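# Clamp green contact strip on test board, then press TEST

## Task

Put the green contact strip into the rebate along the near edge of the brown test board, with its cable running through the notch, and hold it down with the orange spring clamp. Then, with neither hand touching the strip or the clamp, press the green TEST key on the tester so that the tester's screen shows green.

## Robot and tools

Robot: two arms, left_arm and right_arm. Each carries a five-finger hand: a right hand on right_arm and a mirrored left hand on left_arm. Base positions in the scene frame: left_arm (-0.054, +0.633, +0.001) m, right_arm (-0.065, -0.767, 0) m, each turned slightly about z. A post stands on the floor behind the arms.

Frames. The scene frame has its origin at table-top height, midway between the arms. +x points out over the table, +z points up, and left_arm sits on the +y side; image left/right does not matter. Every hand pose, velocity and Hand target in a result is given in that arm's own base frame. Offsets you send use that arm's base axes, and rotation is about the Hand target's position.

The hand point sits 0.05 m in front of the palm and 0.15 m out from the wrist flange. Its axes: +z runs along the straight fingers, +y out of the palm, and +x across the palm away from the thumb (toward the thumb for the left hand). Straight fingertips reach about 0.06-0.07 m past the point. A bracket on the little-finger side of the wrist can strike things.

Row layout. Every row holds 28 numbers, all in [-1, 1]:
- left_arm dx, dy, dz, rx, ry, rz;
- left hand little, ring, middle, index, thumb_bend, thumb_turn, force_limit, speed;
- right_arm dx, dy, dz, rx, ry, rz;
- right hand, same eight numbers.

Pose numbers are offsets, not absolute poses. They count from the arm's Hand target at the start of the action (or move), not from the previous row. 1.0 equals 0.6 m of travel or 180 degrees of turn. rx, ry, rz form a single rotation vector. Send six zeros to leave an arm where it is.

Hand numbers. Finger and thumb_bend values run from -1 (straight) to +1 (curled). thumb_turn runs from -1 (beside the palm) to +1 (opposite the fingers). force_limit maps -1..+1 to about 0-10 N at the fingertip (15 N for the thumb motors). speed reaches full at +0.48 or higher, where a full stroke takes 0.49 s. For a gentle grip, close at speed -0.94 or below. No number means 'unchanged': to keep a hand as it is, repeat its last eight sent numbers. With the thumb turned in, the hand can enclose objects about 0.035-0.065 m thick. Thumb tip against index pad can pinch light objects.

Tools:
- execute_actions(actions, cameras): actions is a list of up to 15 rows per action, one row per 1/30 s step; the last row holds until step 15. Several actions run in order. Each action re-bases its offsets on the current Hand target. An empty list returns camera images.
- move(target, speed, blend, stop_force, zero, blocking, cameras): drives each hand point in a straight line toward an offset from its Hand target. target is one 28-number row, or up to 15 rows, all measured from the same start. speed is in m/s (0.002-4.2, default 0.25). blend is a corner radius in m. stop_force (6-120 N) ends an arm's path once its wrist sensor feels that much push against its motion; the arm then backs to just before the push. Use slow speeds (about 0.005 m/s) for contact moves. Paths do not avoid obstacles or the other arm. A move that would pass the wrist too near the arm's first-joint axis is refused.
- wait(seconds): lets time pass without new commands.
- stop(): brakes a running move.
- zoom_image(camera, region [x0,y0,x1,y1]): enlarges part of the latest image from cam_head_left, cam_head_right or cam_high (each 896x504). The region can be at most 504 px on a side.
- show_instructions(): displays the reference pages.
- zero_wrist_force(arm): re-zeroes that arm's force sensor.
- finished_scene(): ends the scene for good.

Results. Each result reports per arm: end_effector_position (m), end_effector_quat_wxyz, velocities, Hand target, joint positions and torques, and wrist force/torque (in the flange's own axes). For each hand it gives hand_measured, hand_stopped_by (moving, target, force, stalled, fault) and hand_load_n; a dropped grip shows as load near 0. A move adds a line such as 'move: done', off_target, moving, held or fault, plus limits (paced = pose clipped, held = steps withheld). Hand points often stop short of the target; send the remaining distance as a new offset. Each step can turn the hand at most 32 degrees from its measured orientation.

Avoid the following:
- dropping parts, even from a few mm;
- releasing anything that is still moving;
- letting something fall off the table or leaving it off the table;
- hitting fixed or heavy objects;
- the arms touching each other, since a moderate contact can end the scene;
- squeezing the other hand.

A net outside force of about 150 N on an arm, or excess joint torque, triggers a 10 s stop. Arms are stiff, so aiming even slightly past a firm surface can cause this. Motors heat when holding loads or straining, and an arm brakes for 30-60 s at 85 °C. Things may sometimes be nudged by outside pushes. Before finishing, check that the strip, cable and clamp stay in place without the robot and that the screen is green.

Each tool is called after ">>>" as name(argument=value, ...), one argument or row to a line, values as JSON.

Reference images:

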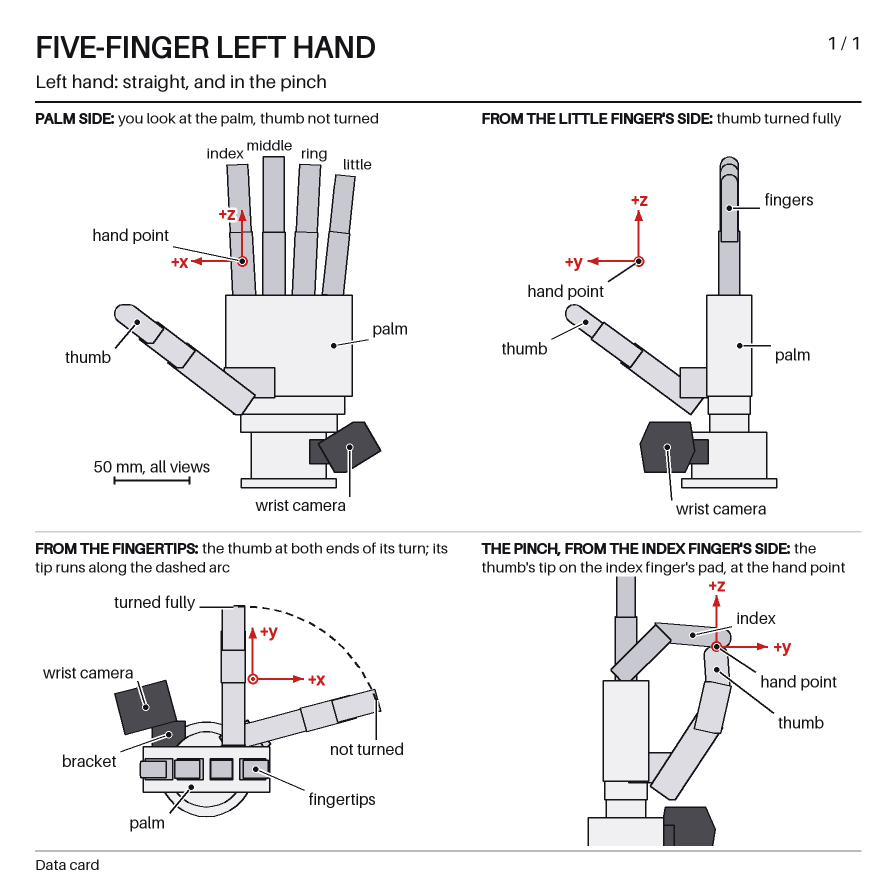

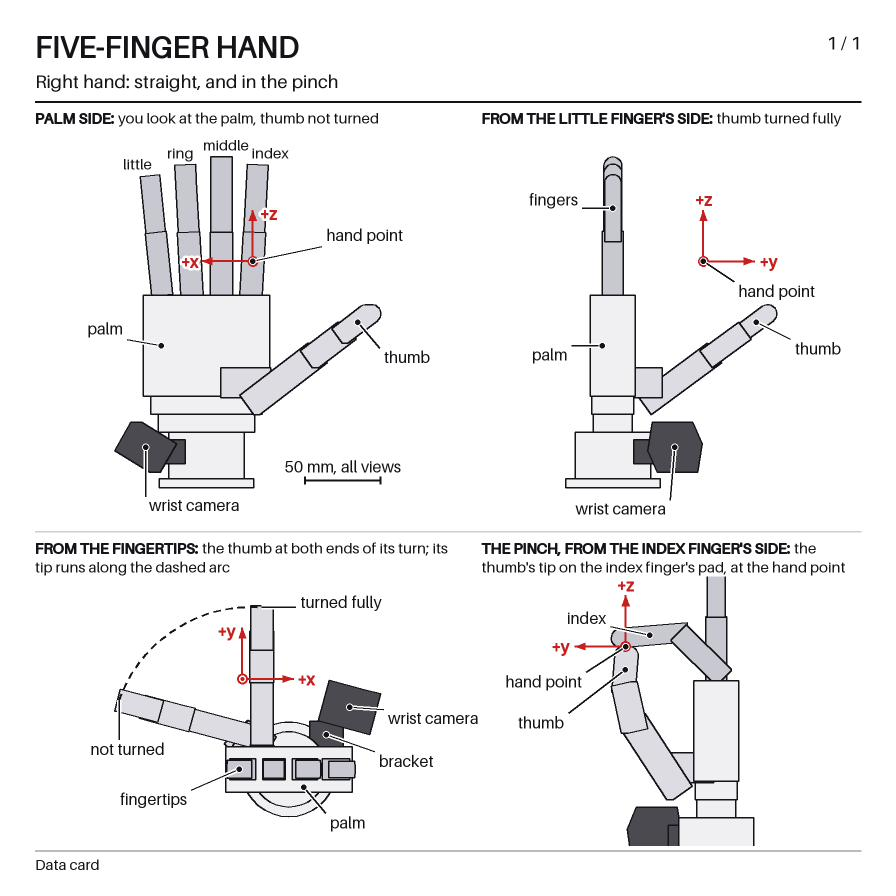

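## Session

>>> execute_actions(
  actions=[],
)

Scene clock: 0.00 s.
left_arm: end_effector_position=(+0.8647, -0.7518, +0.2967) hand_measured=(-1.000, -1.000, -1.000, -1.000, -1.000, -1.000) hand_load_n=(+0.0, +0.0, +0.0, +0.0, +0.0, +0.0) hand_stopped_by=(target, target, target, target, target, target) hand_force_limit=0.00 hand_speed=-0.80 end_effector_quat_wxyz=(-0.176, -0.048, +0.926, +0.329) | right_arm: end_effector_position=(+0.1450, +0.5870, +0.1255) hand_measured=(-1.000, -1.000, -1.000, -1.000, -1.000, -1.000) hand_load_n=(+0.0, +0.0, +0.0, +0.0, +0.0, +0.0) hand_stopped_by=(target, target, target, target, target, target) hand_force_limit=0.00 hand_speed=-0.80 end_effector_quat_wxyz=(+0.014, +0.367, +0.862, +0.349)
Joint positions: left_arm=[-0.917 -0.377 0.63 2.08 1.493 3.661] | right_arm=[1.04 -1.431 2.527 -0.237 1.514 0.296]
Joint velocities: within noise
Joint torques (N m): no reading
Motor temperatures (°C): left_arm=[43 37 35 41 39 43] | right_arm=[51 48 36 47 53 46]
Wrist force (N): no reading
Wrist torque (N m): no reading
Wrist force, peak (N): no reading
Hand target: left_arm +0.8647, -0.7518, +0.2967; -0.176, -0.048, +0.926, +0.329 | right_arm +0.1450, +0.5870, +0.1255; +0.014, +0.367, +0.862, +0.349

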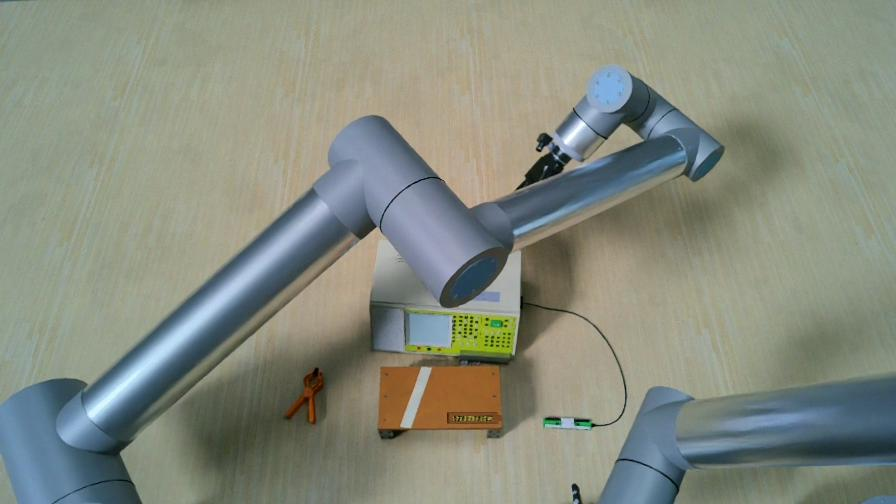

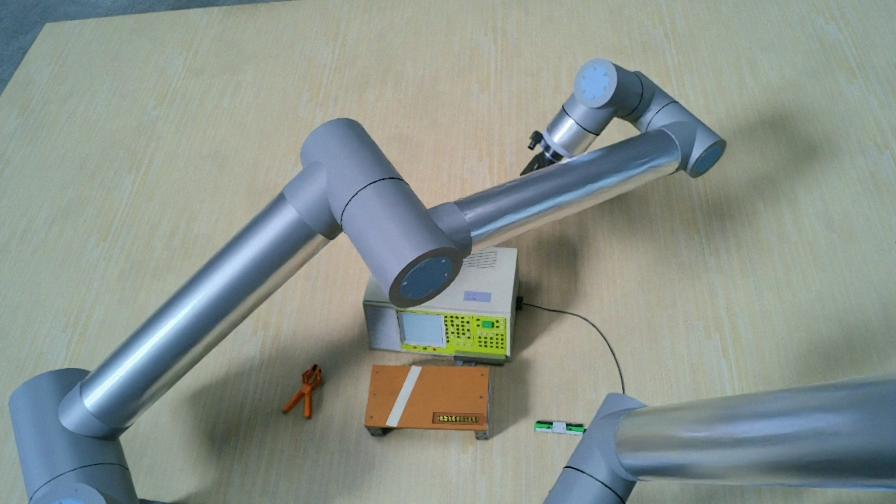

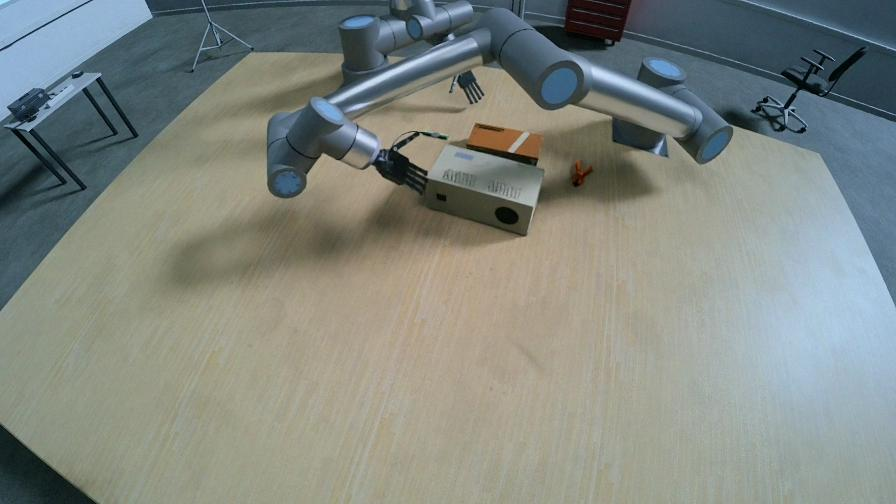

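>>> zoom_image(
  camera="cam_head_left",
  region=[340, 230, 660, 504],
)

>>> zoom_image(
  camera="cam_head_right",
  region=[260, 230, 640, 504],
)

>>> zoom_image(
  camera="cam_high",
  region=[360, 40, 640, 240],
)

Scaled by 1.575 from the camera's image (finer frame: 1280x720).

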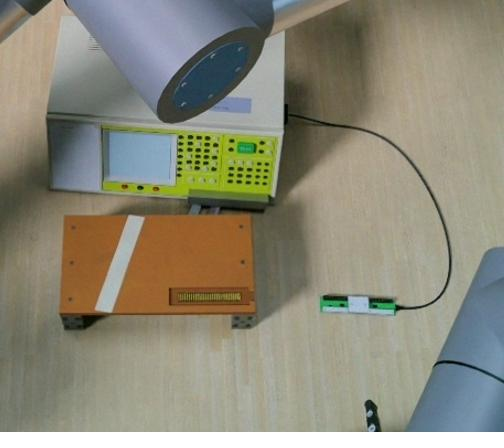

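Scaled by 1.326 from the camera's image (finer frame: 1280x720).

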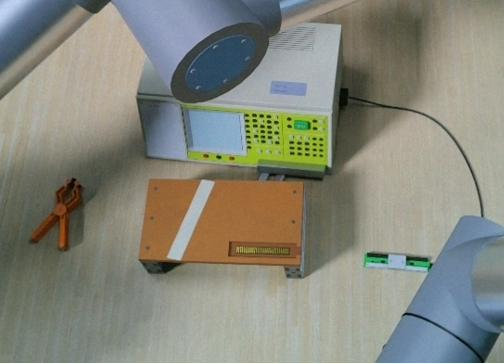

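Scaled by 1.800 from the camera's image (finer frame: 1280x720).

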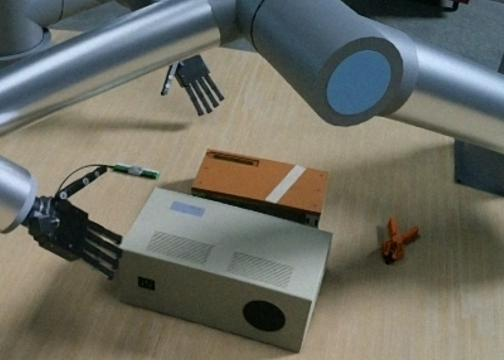

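>>> zoom_image(
  camera="cam_head_left",
  region=[370, 355, 520, 445],
)

>>> zoom_image(
  camera="cam_head_left",
  region=[530, 400, 630, 450],
)

>>> zoom_image(
  camera="cam_head_left",
  region=[270, 355, 350, 435],
)

>>> zoom_image(
  camera="cam_head_left",
  region=[370, 290, 530, 380],
)

Scaled by 3.360 from the camera's image (finer frame: 1280x720).

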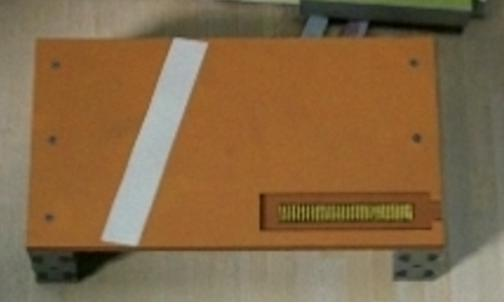

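Scaled by 5.040 from the camera's image (finer frame: 1280x720).

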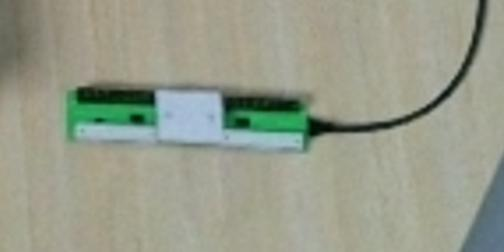

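Scaled by 6.300 from the camera's image (finer frame: 1280x720).

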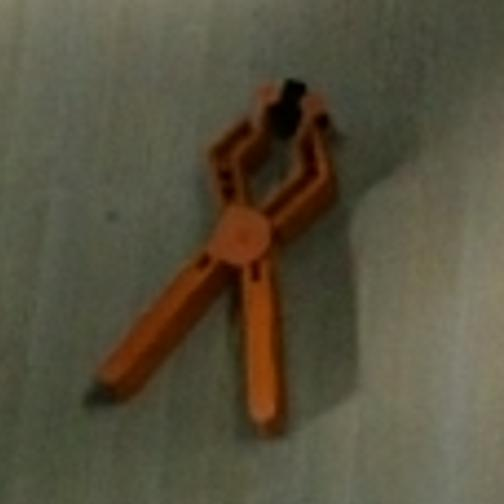

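Scaled by 3.150 from the camera's image (finer frame: 1280x720).

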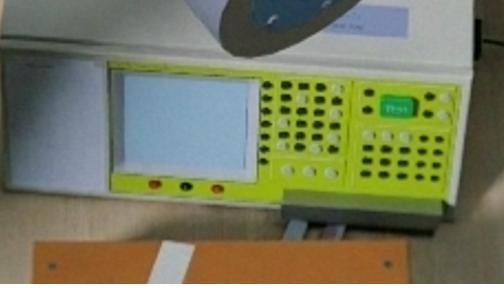

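>>> move(
  target=[
    [0,0,0.4,0,0,0,-1,-1,-1,-1,-1,-1,0,-0.8,0,0,0.2,0,0,0,-1,-1,-1,-1,-1,-1,0,-0.8],
    [-0.4,0.35,0.4,0.02,-0.15,0.125,-1,-1,-1,-1,-1,-1,0,-0.8,0,0,0.2,0,0,0,-1,-1,-1,-1,-1,-1,0,-0.8],
  ],
  speed=0.35,
  blend=[0.05,0],
  cameras=["all"],
)

Scene clock: 126.90 s.
left_arm: end_effector_position=(+0.6248, -0.5419, +0.5367) hand_measured=(-1.000, -1.000, -1.000, -1.000, -1.000, -1.000) hand_load_n=(+0.0, +0.0, -0.5, +0.0, -0.5, +0.0) hand_stopped_by=(target, target, target, target, target, target) hand_force_limit=0.00 hand_speed=-0.80 end_effector_quat_wxyz=(-0.015, -0.306, +0.904, +0.297) | right_arm: end_effector_position=(+0.1450, +0.5870, +0.2455) hand_measured=(-1.000, -1.000, -1.000, -1.000, -1.000, -1.000) hand_load_n=(+0.0, +0.0, +0.0, -0.5, +0.0, +0.0) hand_stopped_by=(target, target, target, target, target, target) hand_force_limit=0.00 hand_speed=-0.80 end_effector_quat_wxyz=(+0.014, +0.367, +0.862, +0.349)
Joint positions: left_arm=[-0.966 -0.977 1.353 1.787 1.443 3.053] | right_arm=[1.04 -1.618 2.444 0.033 1.514 0.296]
Joint torques (N m): left_arm=[-30.59 -218.69 -45.76 5.52 -6.85 -4.87] | right_arm=[-17.92 -65.11 -84.14 9.28 -4.55 -3.6]
Wrist force (N): left_arm=[-0.8 1.0 0.3] | right_arm=[0.3 0.0 0.7]
Wrist torque (N m): left_arm=[0.17 0.13 0.17] | right_arm=[-0.03 -0.08 0.05]
Wrist force, peak (N): left_arm=[0.3 3.7 1.1] | right_arm=[-0.4 -0.9 1.1]
Hand target: left_arm +0.6247, -0.5418, +0.5367; -0.015, -0.306, +0.904, +0.297 | right_arm +0.1450, +0.5870, +0.2455; +0.014, +0.367, +0.862, +0.349
Off the commanded pose: left_arm 0.000 m, 0 deg | right_arm 0.000 m, 0 deg.
move: done

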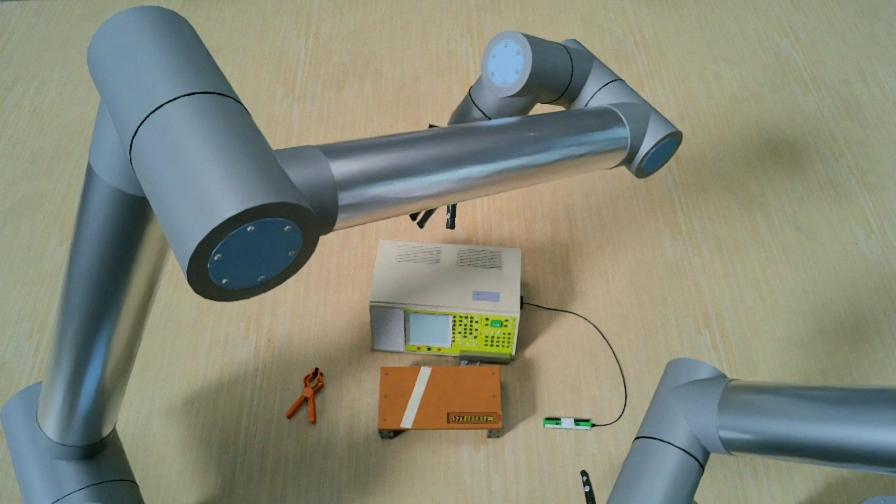

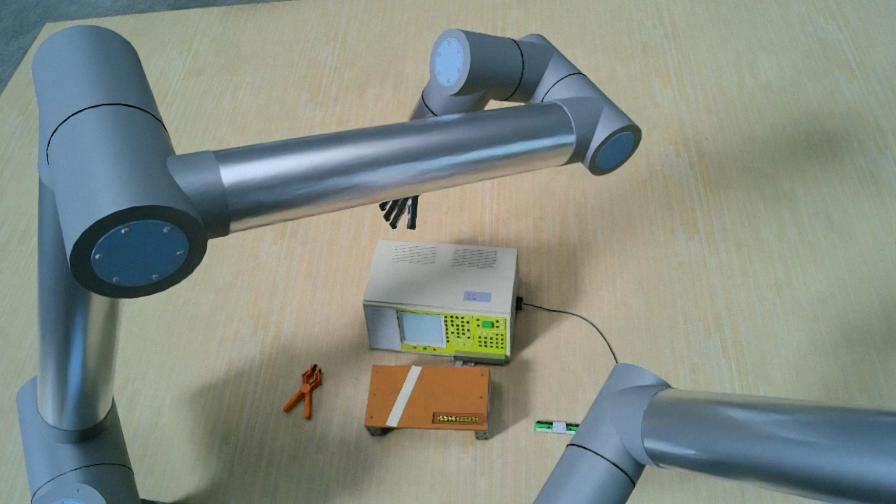

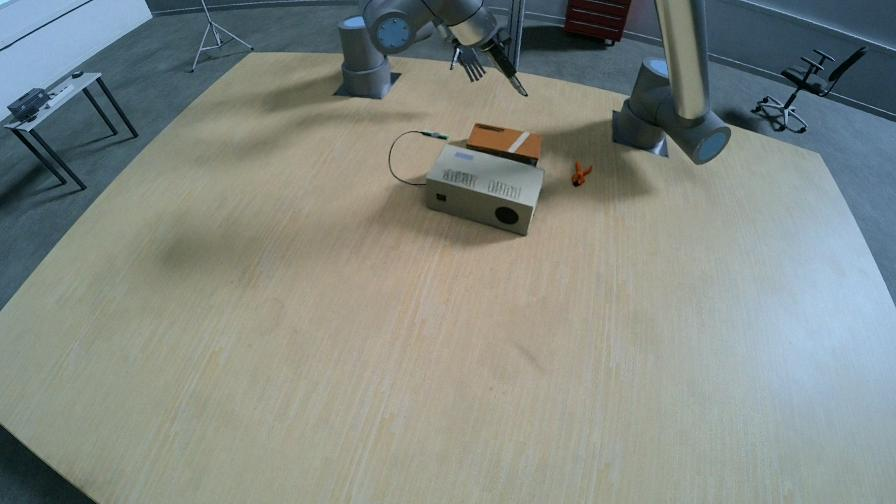

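>>> zoom_image(
  camera="cam_head_left",
  region=[365, 235, 525, 365],
)

>>> zoom_image(
  camera="cam_high",
  region=[380, 100, 620, 240],
)

>>> zoom_image(
  camera="cam_head_right",
  region=[355, 350, 505, 450],
)

>>> zoom_image(
  camera="cam_head_left",
  region=[275, 355, 335, 435],
)

>>> zoom_image(
  camera="cam_head_right",
  region=[275, 355, 335, 435],
)

Scaled by 3.150 from the camera's image (finer frame: 1280x720).

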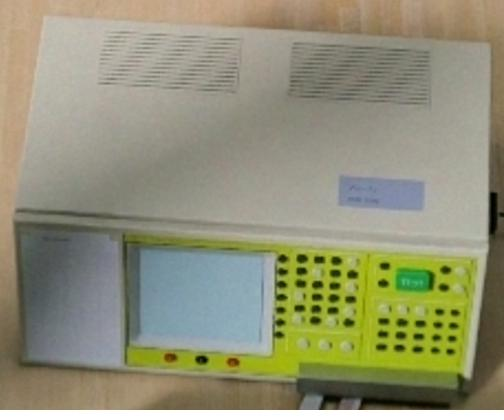

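Scaled by 2.100 from the camera's image (finer frame: 1280x720).

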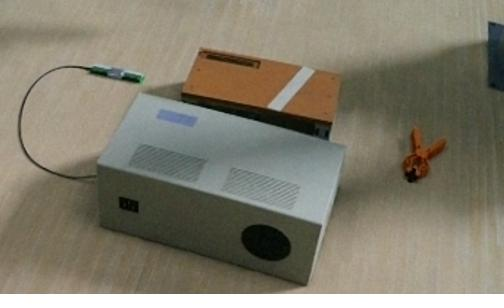

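Scaled by 3.360 from the camera's image (finer frame: 1280x720).

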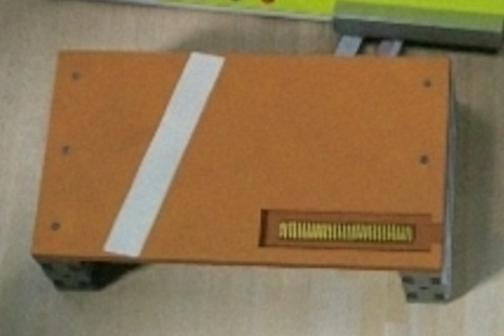

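Scaled by 6.300 from the camera's image (finer frame: 1280x720).

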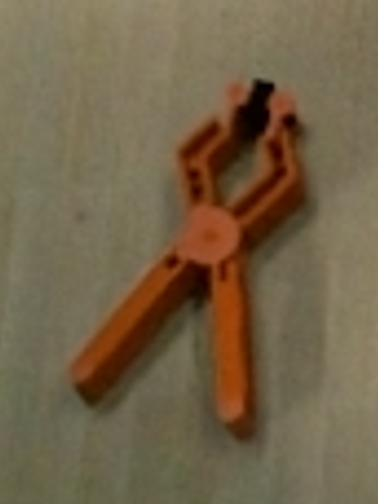

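Scaled by 6.300 from the camera's image (finer frame: 1280x720).

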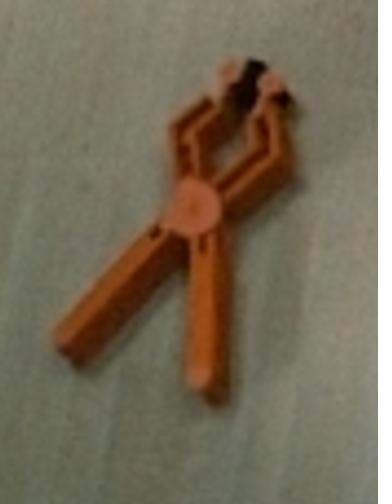

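>>> move(
  target=[-0.428,0.373,-0.228,0.0618,-0.6016,0.4953,-1,-1,-1,-1,-1,1,0,0,0.191,-0.112,0.09,-0.6473,-0.3648,0.5178,-1,-1,-1,-1,-1,1,0,0],
  speed=0.4,
  cameras=["all"],
)

Scene clock: 149.07 s.
left_arm: end_effector_position=(+0.4958, -0.4287, +0.4682) hand_measured=(-1.000, -1.000, -1.000, -1.000, -1.000, +1.000) hand_load_n=(+0.0, +0.0, +0.0, +0.0, +0.0, +0.0) hand_stopped_by=(target, target, target, target, target, target) hand_force_limit=0.00 hand_speed=0.00 end_effector_quat_wxyz=(-0.293, +0.712, -0.622, -0.142) | right_arm: end_effector_position=(+0.2082, +0.5500, +0.2753) hand_measured=(-1.000, -1.000, -1.000, -1.000, -1.000, +1.000) hand_load_n=(+0.0, +0.0, +0.0, +0.0, +0.0, +0.0) hand_stopped_by=(target, target, target, target, target, target) hand_force_limit=0.00 hand_speed=0.00 end_effector_quat_wxyz=(+0.300, -0.194, +0.931, -0.078)
Joint positions: left_arm=[-1.135 -1.26 1.818 1.55 1.162 1.756] | right_arm=[1.117 -1.469 2.256 0.503 2.143 -0.948]
Joint torques (N m): left_arm=[34.02 -118.8 -75.88 9.79 4.91 6.69] | right_arm=[29.65 -38.3 -81.52 2.37 9.81 -3.35]
Wrist force (N): left_arm=[-0.2 0.8 -0.4] | right_arm=[1.4 -0.1 1.1]
Wrist torque (N m): left_arm=[0.26 -0.01 0.32] | right_arm=[-0.12 -0.38 0.26]
Wrist force, peak (N): left_arm=[-3.4 7.4 1.2] | right_arm=[1.7 0.1 1.1]
Hand target: left_arm +0.4958, -0.4287, +0.4682; -0.293, +0.712, -0.622, -0.142 (not the last commanded pose) | right_arm +0.2082, +0.5500, +0.2753; +0.300, -0.195, +0.931, -0.078 (not the last commanded pose)
Off the commanded pose: left_arm 0.182 m, 71 deg | right_arm 0.064 m, 73 deg.
move: held (left_arm; a check stopped the path), off_target (right_arm; braked when a check withheld steps of left_arm); limits=held
pose unreachable (left arm): on one or more control steps of this call, first in action 0 (counted from 0), this arm could not follow its commanded pose, so it was not sent that pose on those steps. It may still have moved: this result reports where it is.
cause: moving toward the commanded pose would bring a part of the arm too close to another arm (a part of this arm just beyond joint 3 (elbow) and a part of the right arm just beyond its joint 3 (elbow), along the way the arms are being sent, or toward where that arm still pushes).

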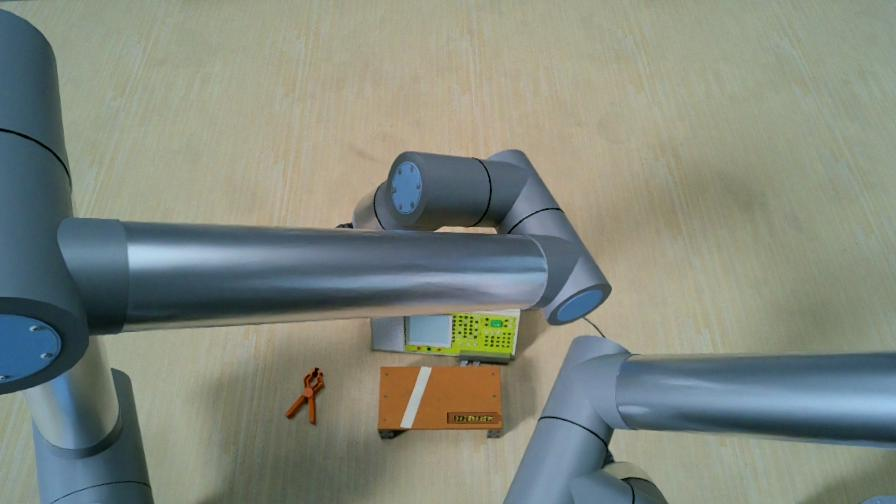

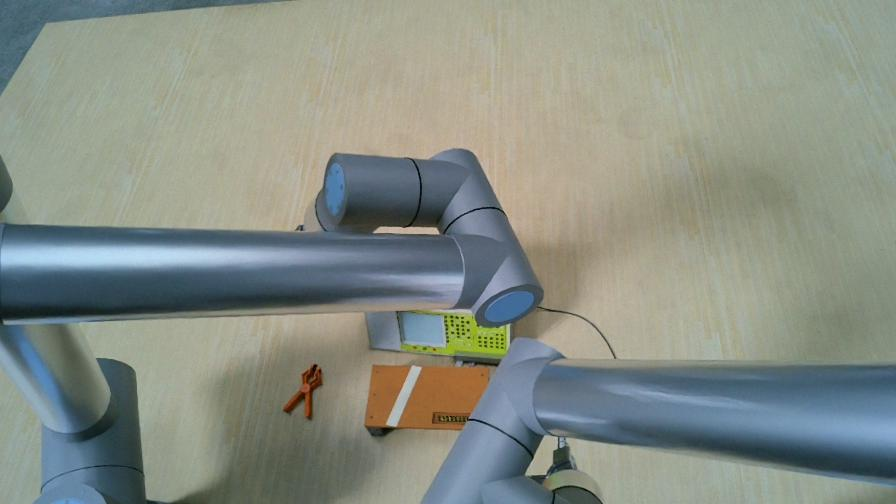

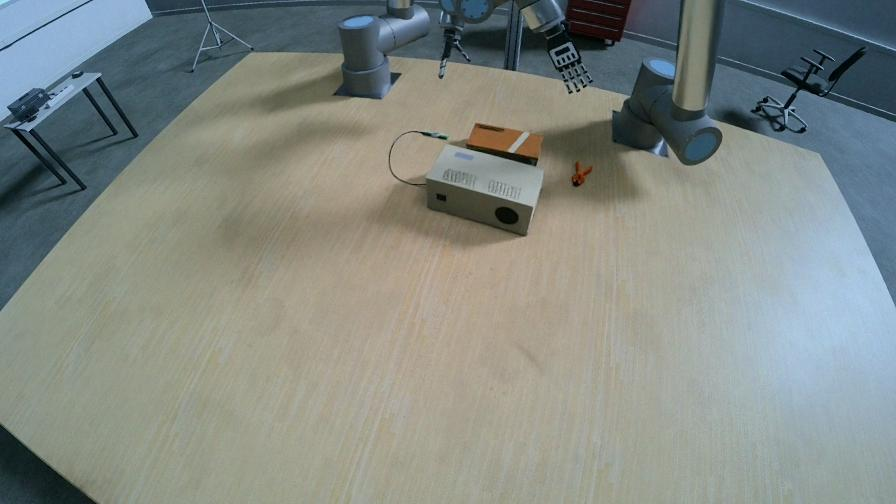

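>>> move(
  target=[0,0,0,0,0,0,-1,-1,-1,-1,-1,1,0,0,0.1,-0.4,0.05,0,0,0,-1,-1,-1,-1,-1,1,0,0],
  speed=0.4,
  cameras=[],
)

Scene clock: 162.13 s.
left_arm: end_effector_position=(+0.4958, -0.4287, +0.4682) hand_measured=(-1.000, -1.000, -1.000, -1.000, -1.000, +1.000) hand_load_n=(+0.0, -0.5, +0.0, +0.0, +0.0, +0.0) hand_stopped_by=(target, target, target, target, target, target) hand_force_limit=0.00 hand_speed=0.00 end_effector_quat_wxyz=(-0.293, +0.712, -0.622, -0.142) | right_arm: end_effector_position=(+0.2682, +0.3100, +0.3053) hand_measured=(-1.000, -1.000, -1.000, -1.000, -1.000, +1.000) hand_load_n=(+0.0, +0.0, +0.0, +0.0, +0.0, +0.0) hand_stopped_by=(target, target, target, target, target, target) hand_force_limit=0.00 hand_speed=0.00 end_effector_quat_wxyz=(+0.300, -0.195, +0.931, -0.078)
Joint positions: left_arm=[-1.135 -1.26 1.818 1.55 1.162 1.757] | right_arm=[0.407 -1.944 2.506 0.429 1.833 -1.655]
Joint torques (N m): left_arm=[33.78 -120.11 -77.38 9.81 5.26 6.5] | right_arm=[-14.02 -13.88 -57.96 9.74 -3.12 -3.98]
Wrist force (N): left_arm=[-0.6 0.4 -0.8] | right_arm=[0.3 -0.4 1.5]
Wrist torque (N m): left_arm=[0.24 0.04 0.32] | right_arm=[0.00 -0.24 0.20]
Wrist force, peak (N): left_arm=[-0.7 1.3 -1.1] | right_arm=[0.8 3.1 1.1]
Hand target: left_arm +0.4958, -0.4287, +0.4682; -0.293, +0.712, -0.622, -0.142 | right_arm +0.2682, +0.3100, +0.3053; +0.300, -0.195, +0.931, -0.078
Off the commanded pose: left_arm 0.000 m, 0 deg | right_arm 0.000 m, 0 deg.
move: done

>>> move(
  target=[-0.2135,0.1845,-0.114,0.0314,-0.3011,0.2492,-1,-1,-1,-1,-1,1,0,0,0,0,0,0,0,0,-1,-1,-1,-1,-1,1,0,0],
  speed=0.4,
  cameras=["all"],
)

Scene clock: 170.60 s.
left_arm: end_effector_position=(+0.3677, -0.3180, +0.3998) hand_measured=(-1.000, -1.000, -1.000, -1.000, -1.000, +1.000) hand_load_n=(+0.0, +0.0, +0.0, +0.0, +0.0, +0.0) hand_stopped_by=(target, target, target, target, target, target) hand_force_limit=0.00 hand_speed=0.00 end_effector_quat_wxyz=(-0.496, +0.859, -0.109, +0.064) | right_arm: end_effector_position=(+0.2682, +0.3100, +0.3053) hand_measured=(-1.000, -1.000, -1.000, -1.000, -1.000, +1.000) hand_load_n=(+0.0, +0.5, +0.0, +0.0, +0.0, +0.0) hand_stopped_by=(target, target, target, target, target, target) hand_force_limit=0.00 hand_speed=0.00 end_effector_quat_wxyz=(+0.300, -0.195, +0.931, -0.078)
Joint positions: left_arm=[-1.439 -1.294 2.234 1.643 1.238 0.2] | right_arm=[0.406 -1.944 2.506 0.429 1.832 -1.655]
Joint torques (N m): left_arm=[-28.28 -87.46 -26.14 9.08 6.06 -4.54] | right_arm=[-23.41 -9.94 -56.02 10.23 -3.55 -3.22]
Wrist force (N): left_arm=[0.4 -0.5 -0.3] | right_arm=[0.2 -0.4 1.3]
Wrist torque (N m): left_arm=[0.30 0.05 0.96] | right_arm=[0.01 -0.21 0.18]
Wrist force, peak (N): left_arm=[-0.9 1.0 -1.2] | right_arm=[-0.1 -0.7 1.8]
Hand target: left_arm +0.3677, -0.3180, +0.3998; -0.496, +0.859, -0.109, +0.064 | right_arm +0.2682, +0.3100, +0.3053; +0.300, -0.195, +0.931, -0.078
Off the commanded pose: left_arm 0.000 m, 0 deg | right_arm 0.000 m, 0 deg.
move: done

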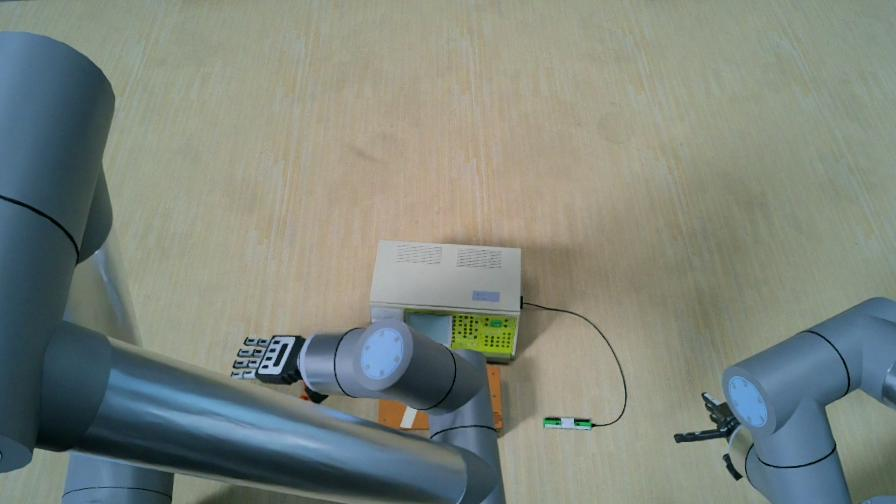

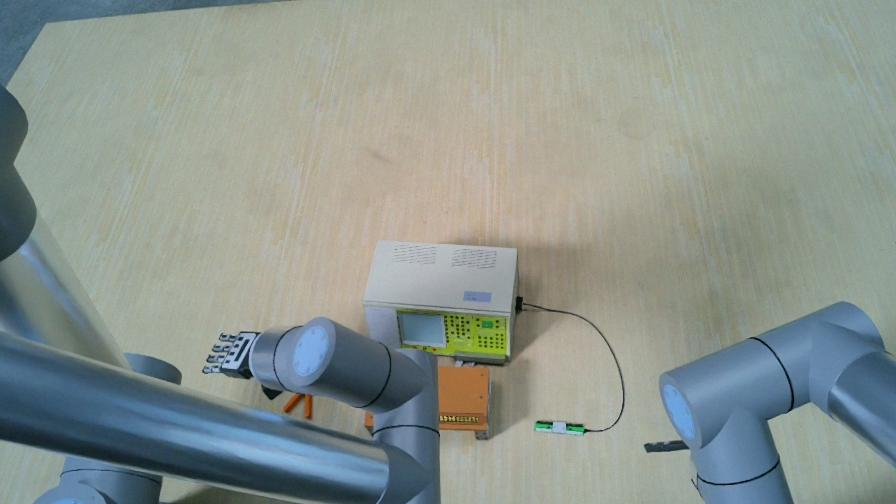

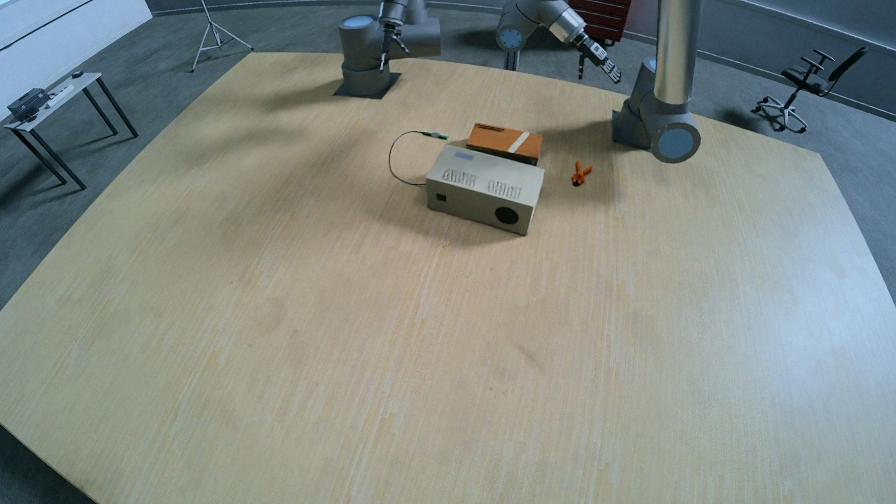

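>>> zoom_image(
  camera="cam_head_left",
  region=[220, 320, 340, 420],
)

>>> zoom_image(
  camera="cam_head_left",
  region=[660, 370, 800, 490],
)

>>> zoom_image(
  camera="cam_head_right",
  region=[190, 310, 310, 410],
)

>>> zoom_image(
  camera="cam_head_right",
  region=[630, 400, 770, 504],
)

>>> zoom_image(
  camera="cam_high",
  region=[360, 0, 660, 200],
)

Scaled by 4.200 from the camera's image (finer frame: 1280x720).

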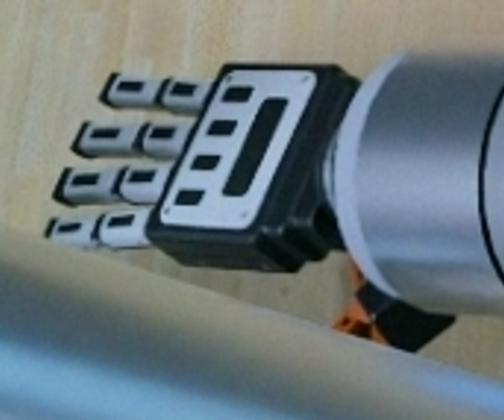

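Scaled by 3.600 from the camera's image (finer frame: 1280x720).

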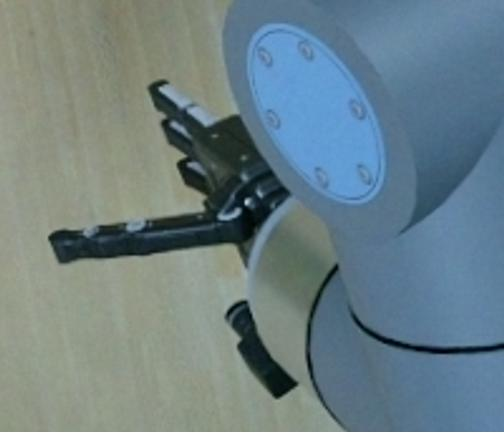

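Scaled by 4.200 from the camera's image (finer frame: 1280x720).

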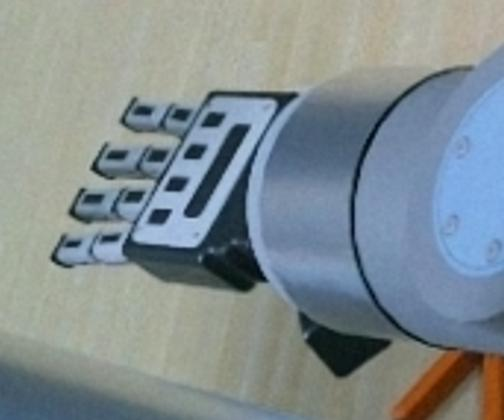

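Scaled by 3.600 from the camera's image (finer frame: 1280x720).

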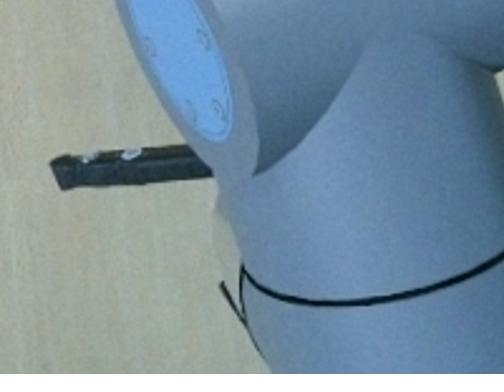

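Scaled by 1.680 from the camera's image (finer frame: 1280x720).

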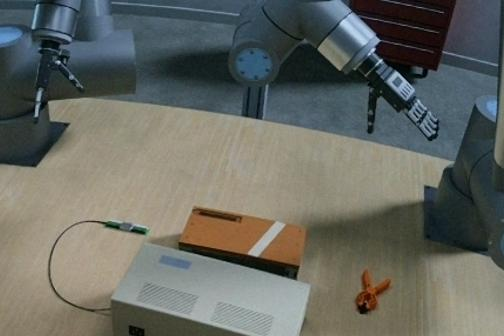

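>>> zoom_image(
  camera="cam_head_right",
  region=[425, 400, 495, 440],
)

>>> zoom_image(
  camera="cam_head_left",
  region=[535, 405, 605, 445],
)

>>> zoom_image(
  camera="cam_head_right",
  region=[525, 410, 595, 450],
)

>>> zoom_image(
  camera="cam_high",
  region=[460, 115, 550, 175],
)

>>> zoom_image(
  camera="cam_high",
  region=[385, 120, 455, 190],
)

Scaled by 7.200 from the camera's image (finer frame: 1280x720).

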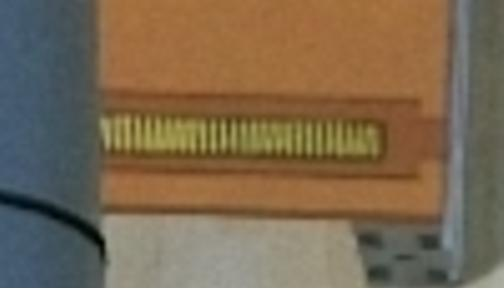

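Scaled by 7.200 from the camera's image (finer frame: 1280x720).

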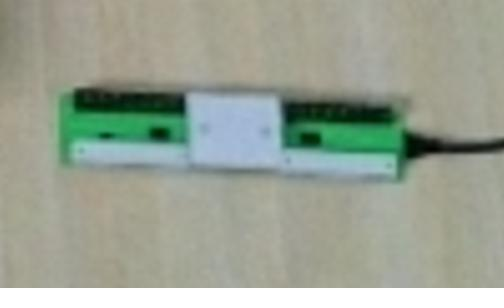

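Scaled by 7.200 from the camera's image (finer frame: 1280x720).

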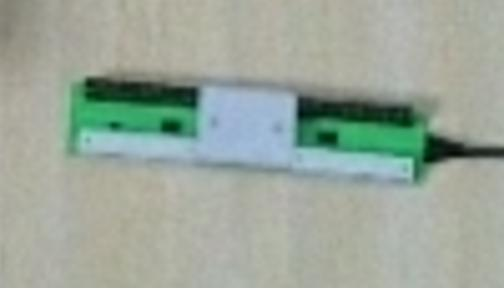

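Scaled by 5.600 from the camera's image (finer frame: 1280x720).

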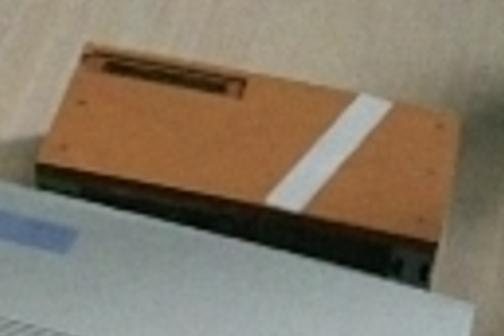

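Scaled by 7.200 from the camera's image (finer frame: 1280x720).

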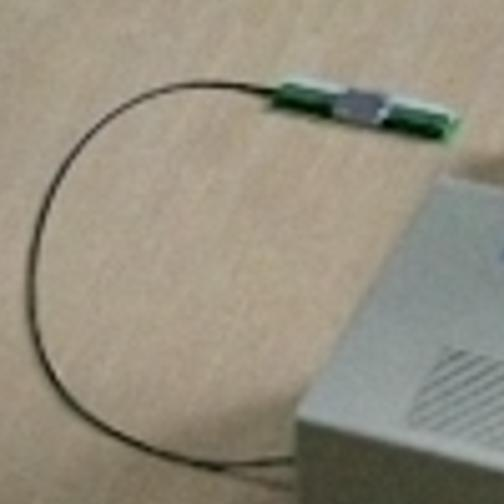

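>>> move(
  target=[0,0,0,0,0,0,-1,-1,-1,-1,-1,1,0,0,0.150,0.2677,-0.1755,-0.1345,-0.3344,0.7101,-1,-1,-1,-1,-1,1,0,0],
  speed=0.4,
  cameras=["all"],
)

Scene clock: 271.10 s.
left_arm: end_effector_position=(+0.3677, -0.3180, +0.3998) hand_measured=(-1.000, -1.000, -1.000, -1.000, -1.000, +1.000) hand_load_n=(+0.0, +0.0, +0.0, +0.0, +0.0, +0.0) hand_stopped_by=(target, target, target, target, target, target) hand_force_limit=0.00 hand_speed=0.00 end_effector_quat_wxyz=(-0.496, +0.859, -0.109, +0.064) | right_arm: end_effector_position=(+0.3582, +0.4706, +0.2000) hand_measured=(-1.000, -1.000, -1.000, -1.000, -1.000, +1.000) hand_load_n=(-0.5, +0.0, +0.0, +0.0, +0.0, +0.0) hand_stopped_by=(target, target, target, target, target, target) hand_force_limit=0.00 hand_speed=0.00 end_effector_quat_wxyz=(-0.500, +0.866, +0.004, -0.003)
Joint positions: left_arm=[-1.439 -1.294 2.235 1.643 1.239 0.2] | right_arm=[0.058 -1.311 2.395 0.404 0.526 -4.616]
Joint torques (N m): left_arm=[-30.25 -87.77 -23.79 5.44 5.17 -5.21] | right_arm=[23.89 -52.87 -56.61 12.87 3.54 -3.61]
Wrist force (N): left_arm=[0.4 -0.3 1.0] | right_arm=[0.9 2.4 2.6]
Wrist torque (N m): left_arm=[0.24 0.08 0.96] | right_arm=[0.30 -0.02 0.25]
Wrist force, peak (N): left_arm=[0.4 -0.3 1.0] | right_arm=[1.2 2.2 3.0]
Hand target: left_arm +0.3677, -0.3180, +0.3998; -0.496, +0.859, -0.109, +0.064 | right_arm +0.3582, +0.4706, +0.2000; -0.500, +0.866, +0.004, -0.003
Off the commanded pose: left_arm 0.000 m, 0 deg | right_arm 0.000 m, 0 deg.
move: done

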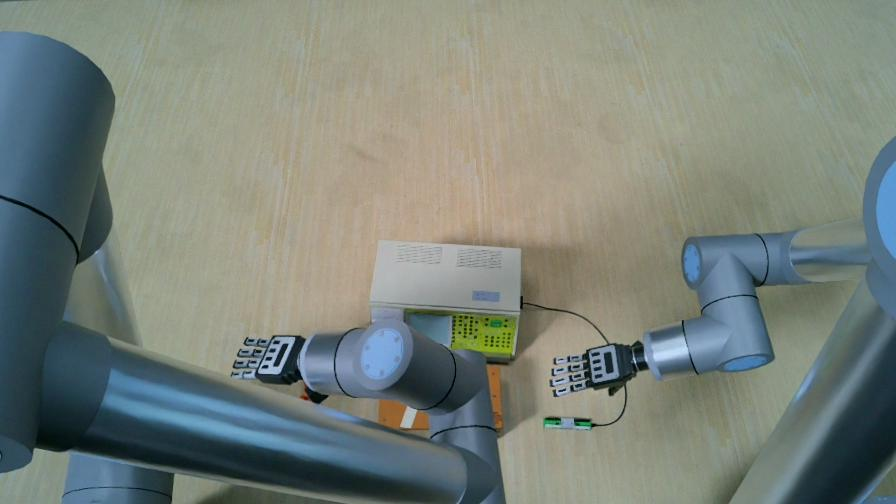

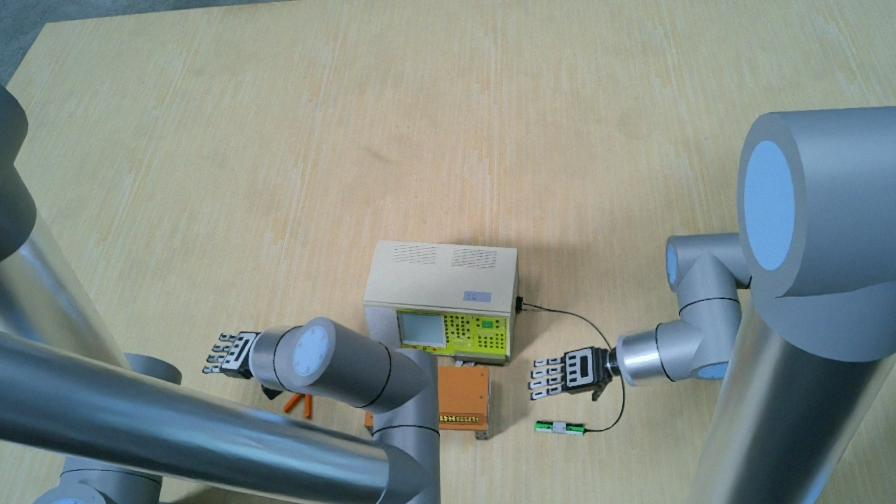

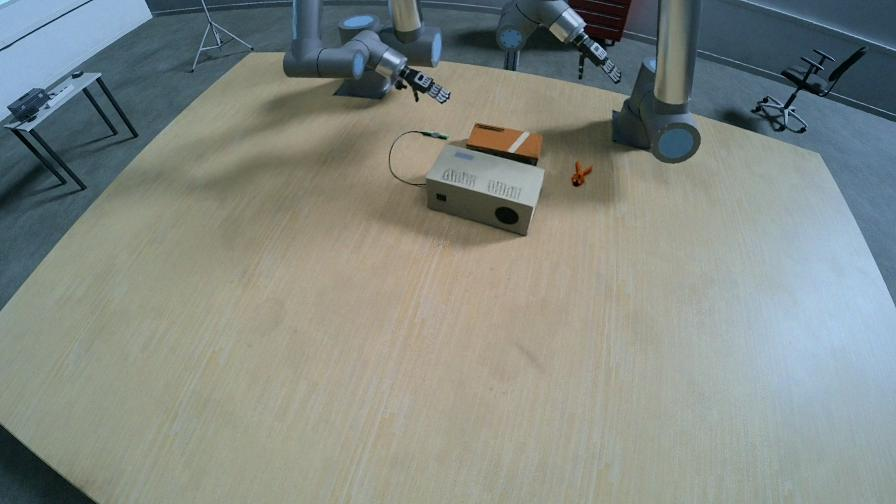

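>>> zoom_image(
  camera="cam_head_left",
  region=[535, 335, 655, 445],
)

>>> zoom_image(
  camera="cam_head_right",
  region=[515, 335, 635, 445],
)

>>> zoom_image(
  camera="cam_high",
  region=[380, 60, 480, 150],
)

Scaled by 4.200 from the camera's image (finer frame: 1280x720).

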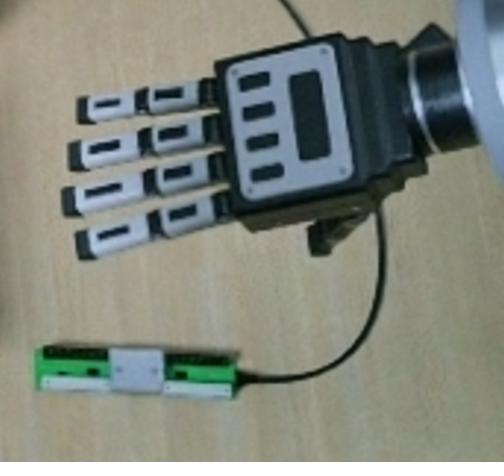

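Scaled by 4.200 from the camera's image (finer frame: 1280x720).

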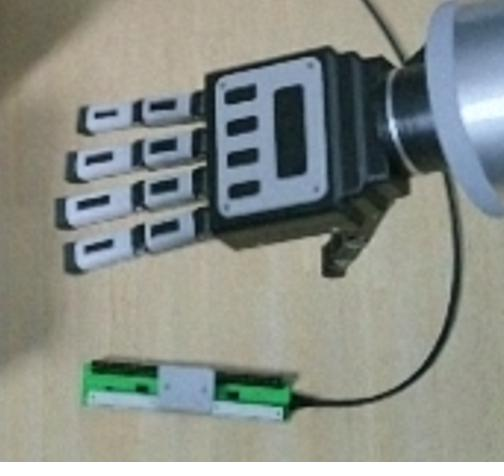

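Scaled by 5.040 from the camera's image (finer frame: 1280x720).

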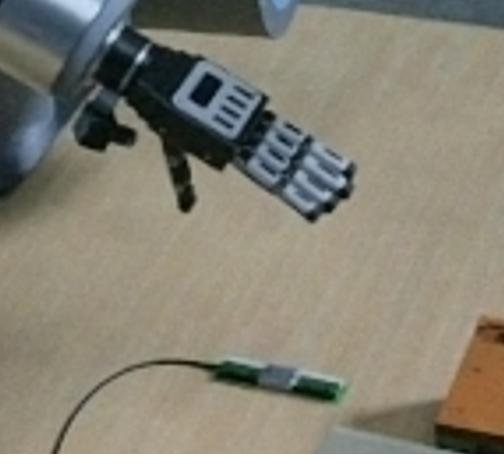

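>>> zoom_image(
  camera="cam_high",
  region=[415, 120, 455, 150],
)

>>> zoom_image(
  camera="cam_head_left",
  region=[540, 410, 600, 440],
)

>>> zoom_image(
  camera="cam_head_right",
  region=[530, 414, 590, 444],
)

Scaled by 12.600 from the camera's image (finer frame: 1280x720).

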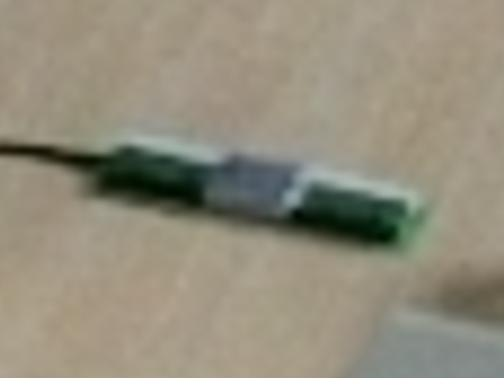

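Scaled by 8.400 from the camera's image (finer frame: 1280x720).

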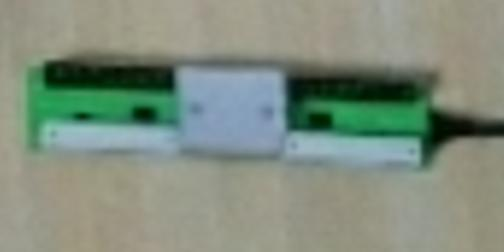

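Scaled by 8.400 from the camera's image (finer frame: 1280x720).

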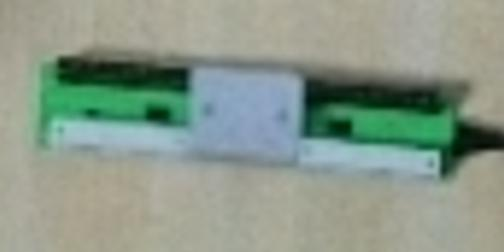

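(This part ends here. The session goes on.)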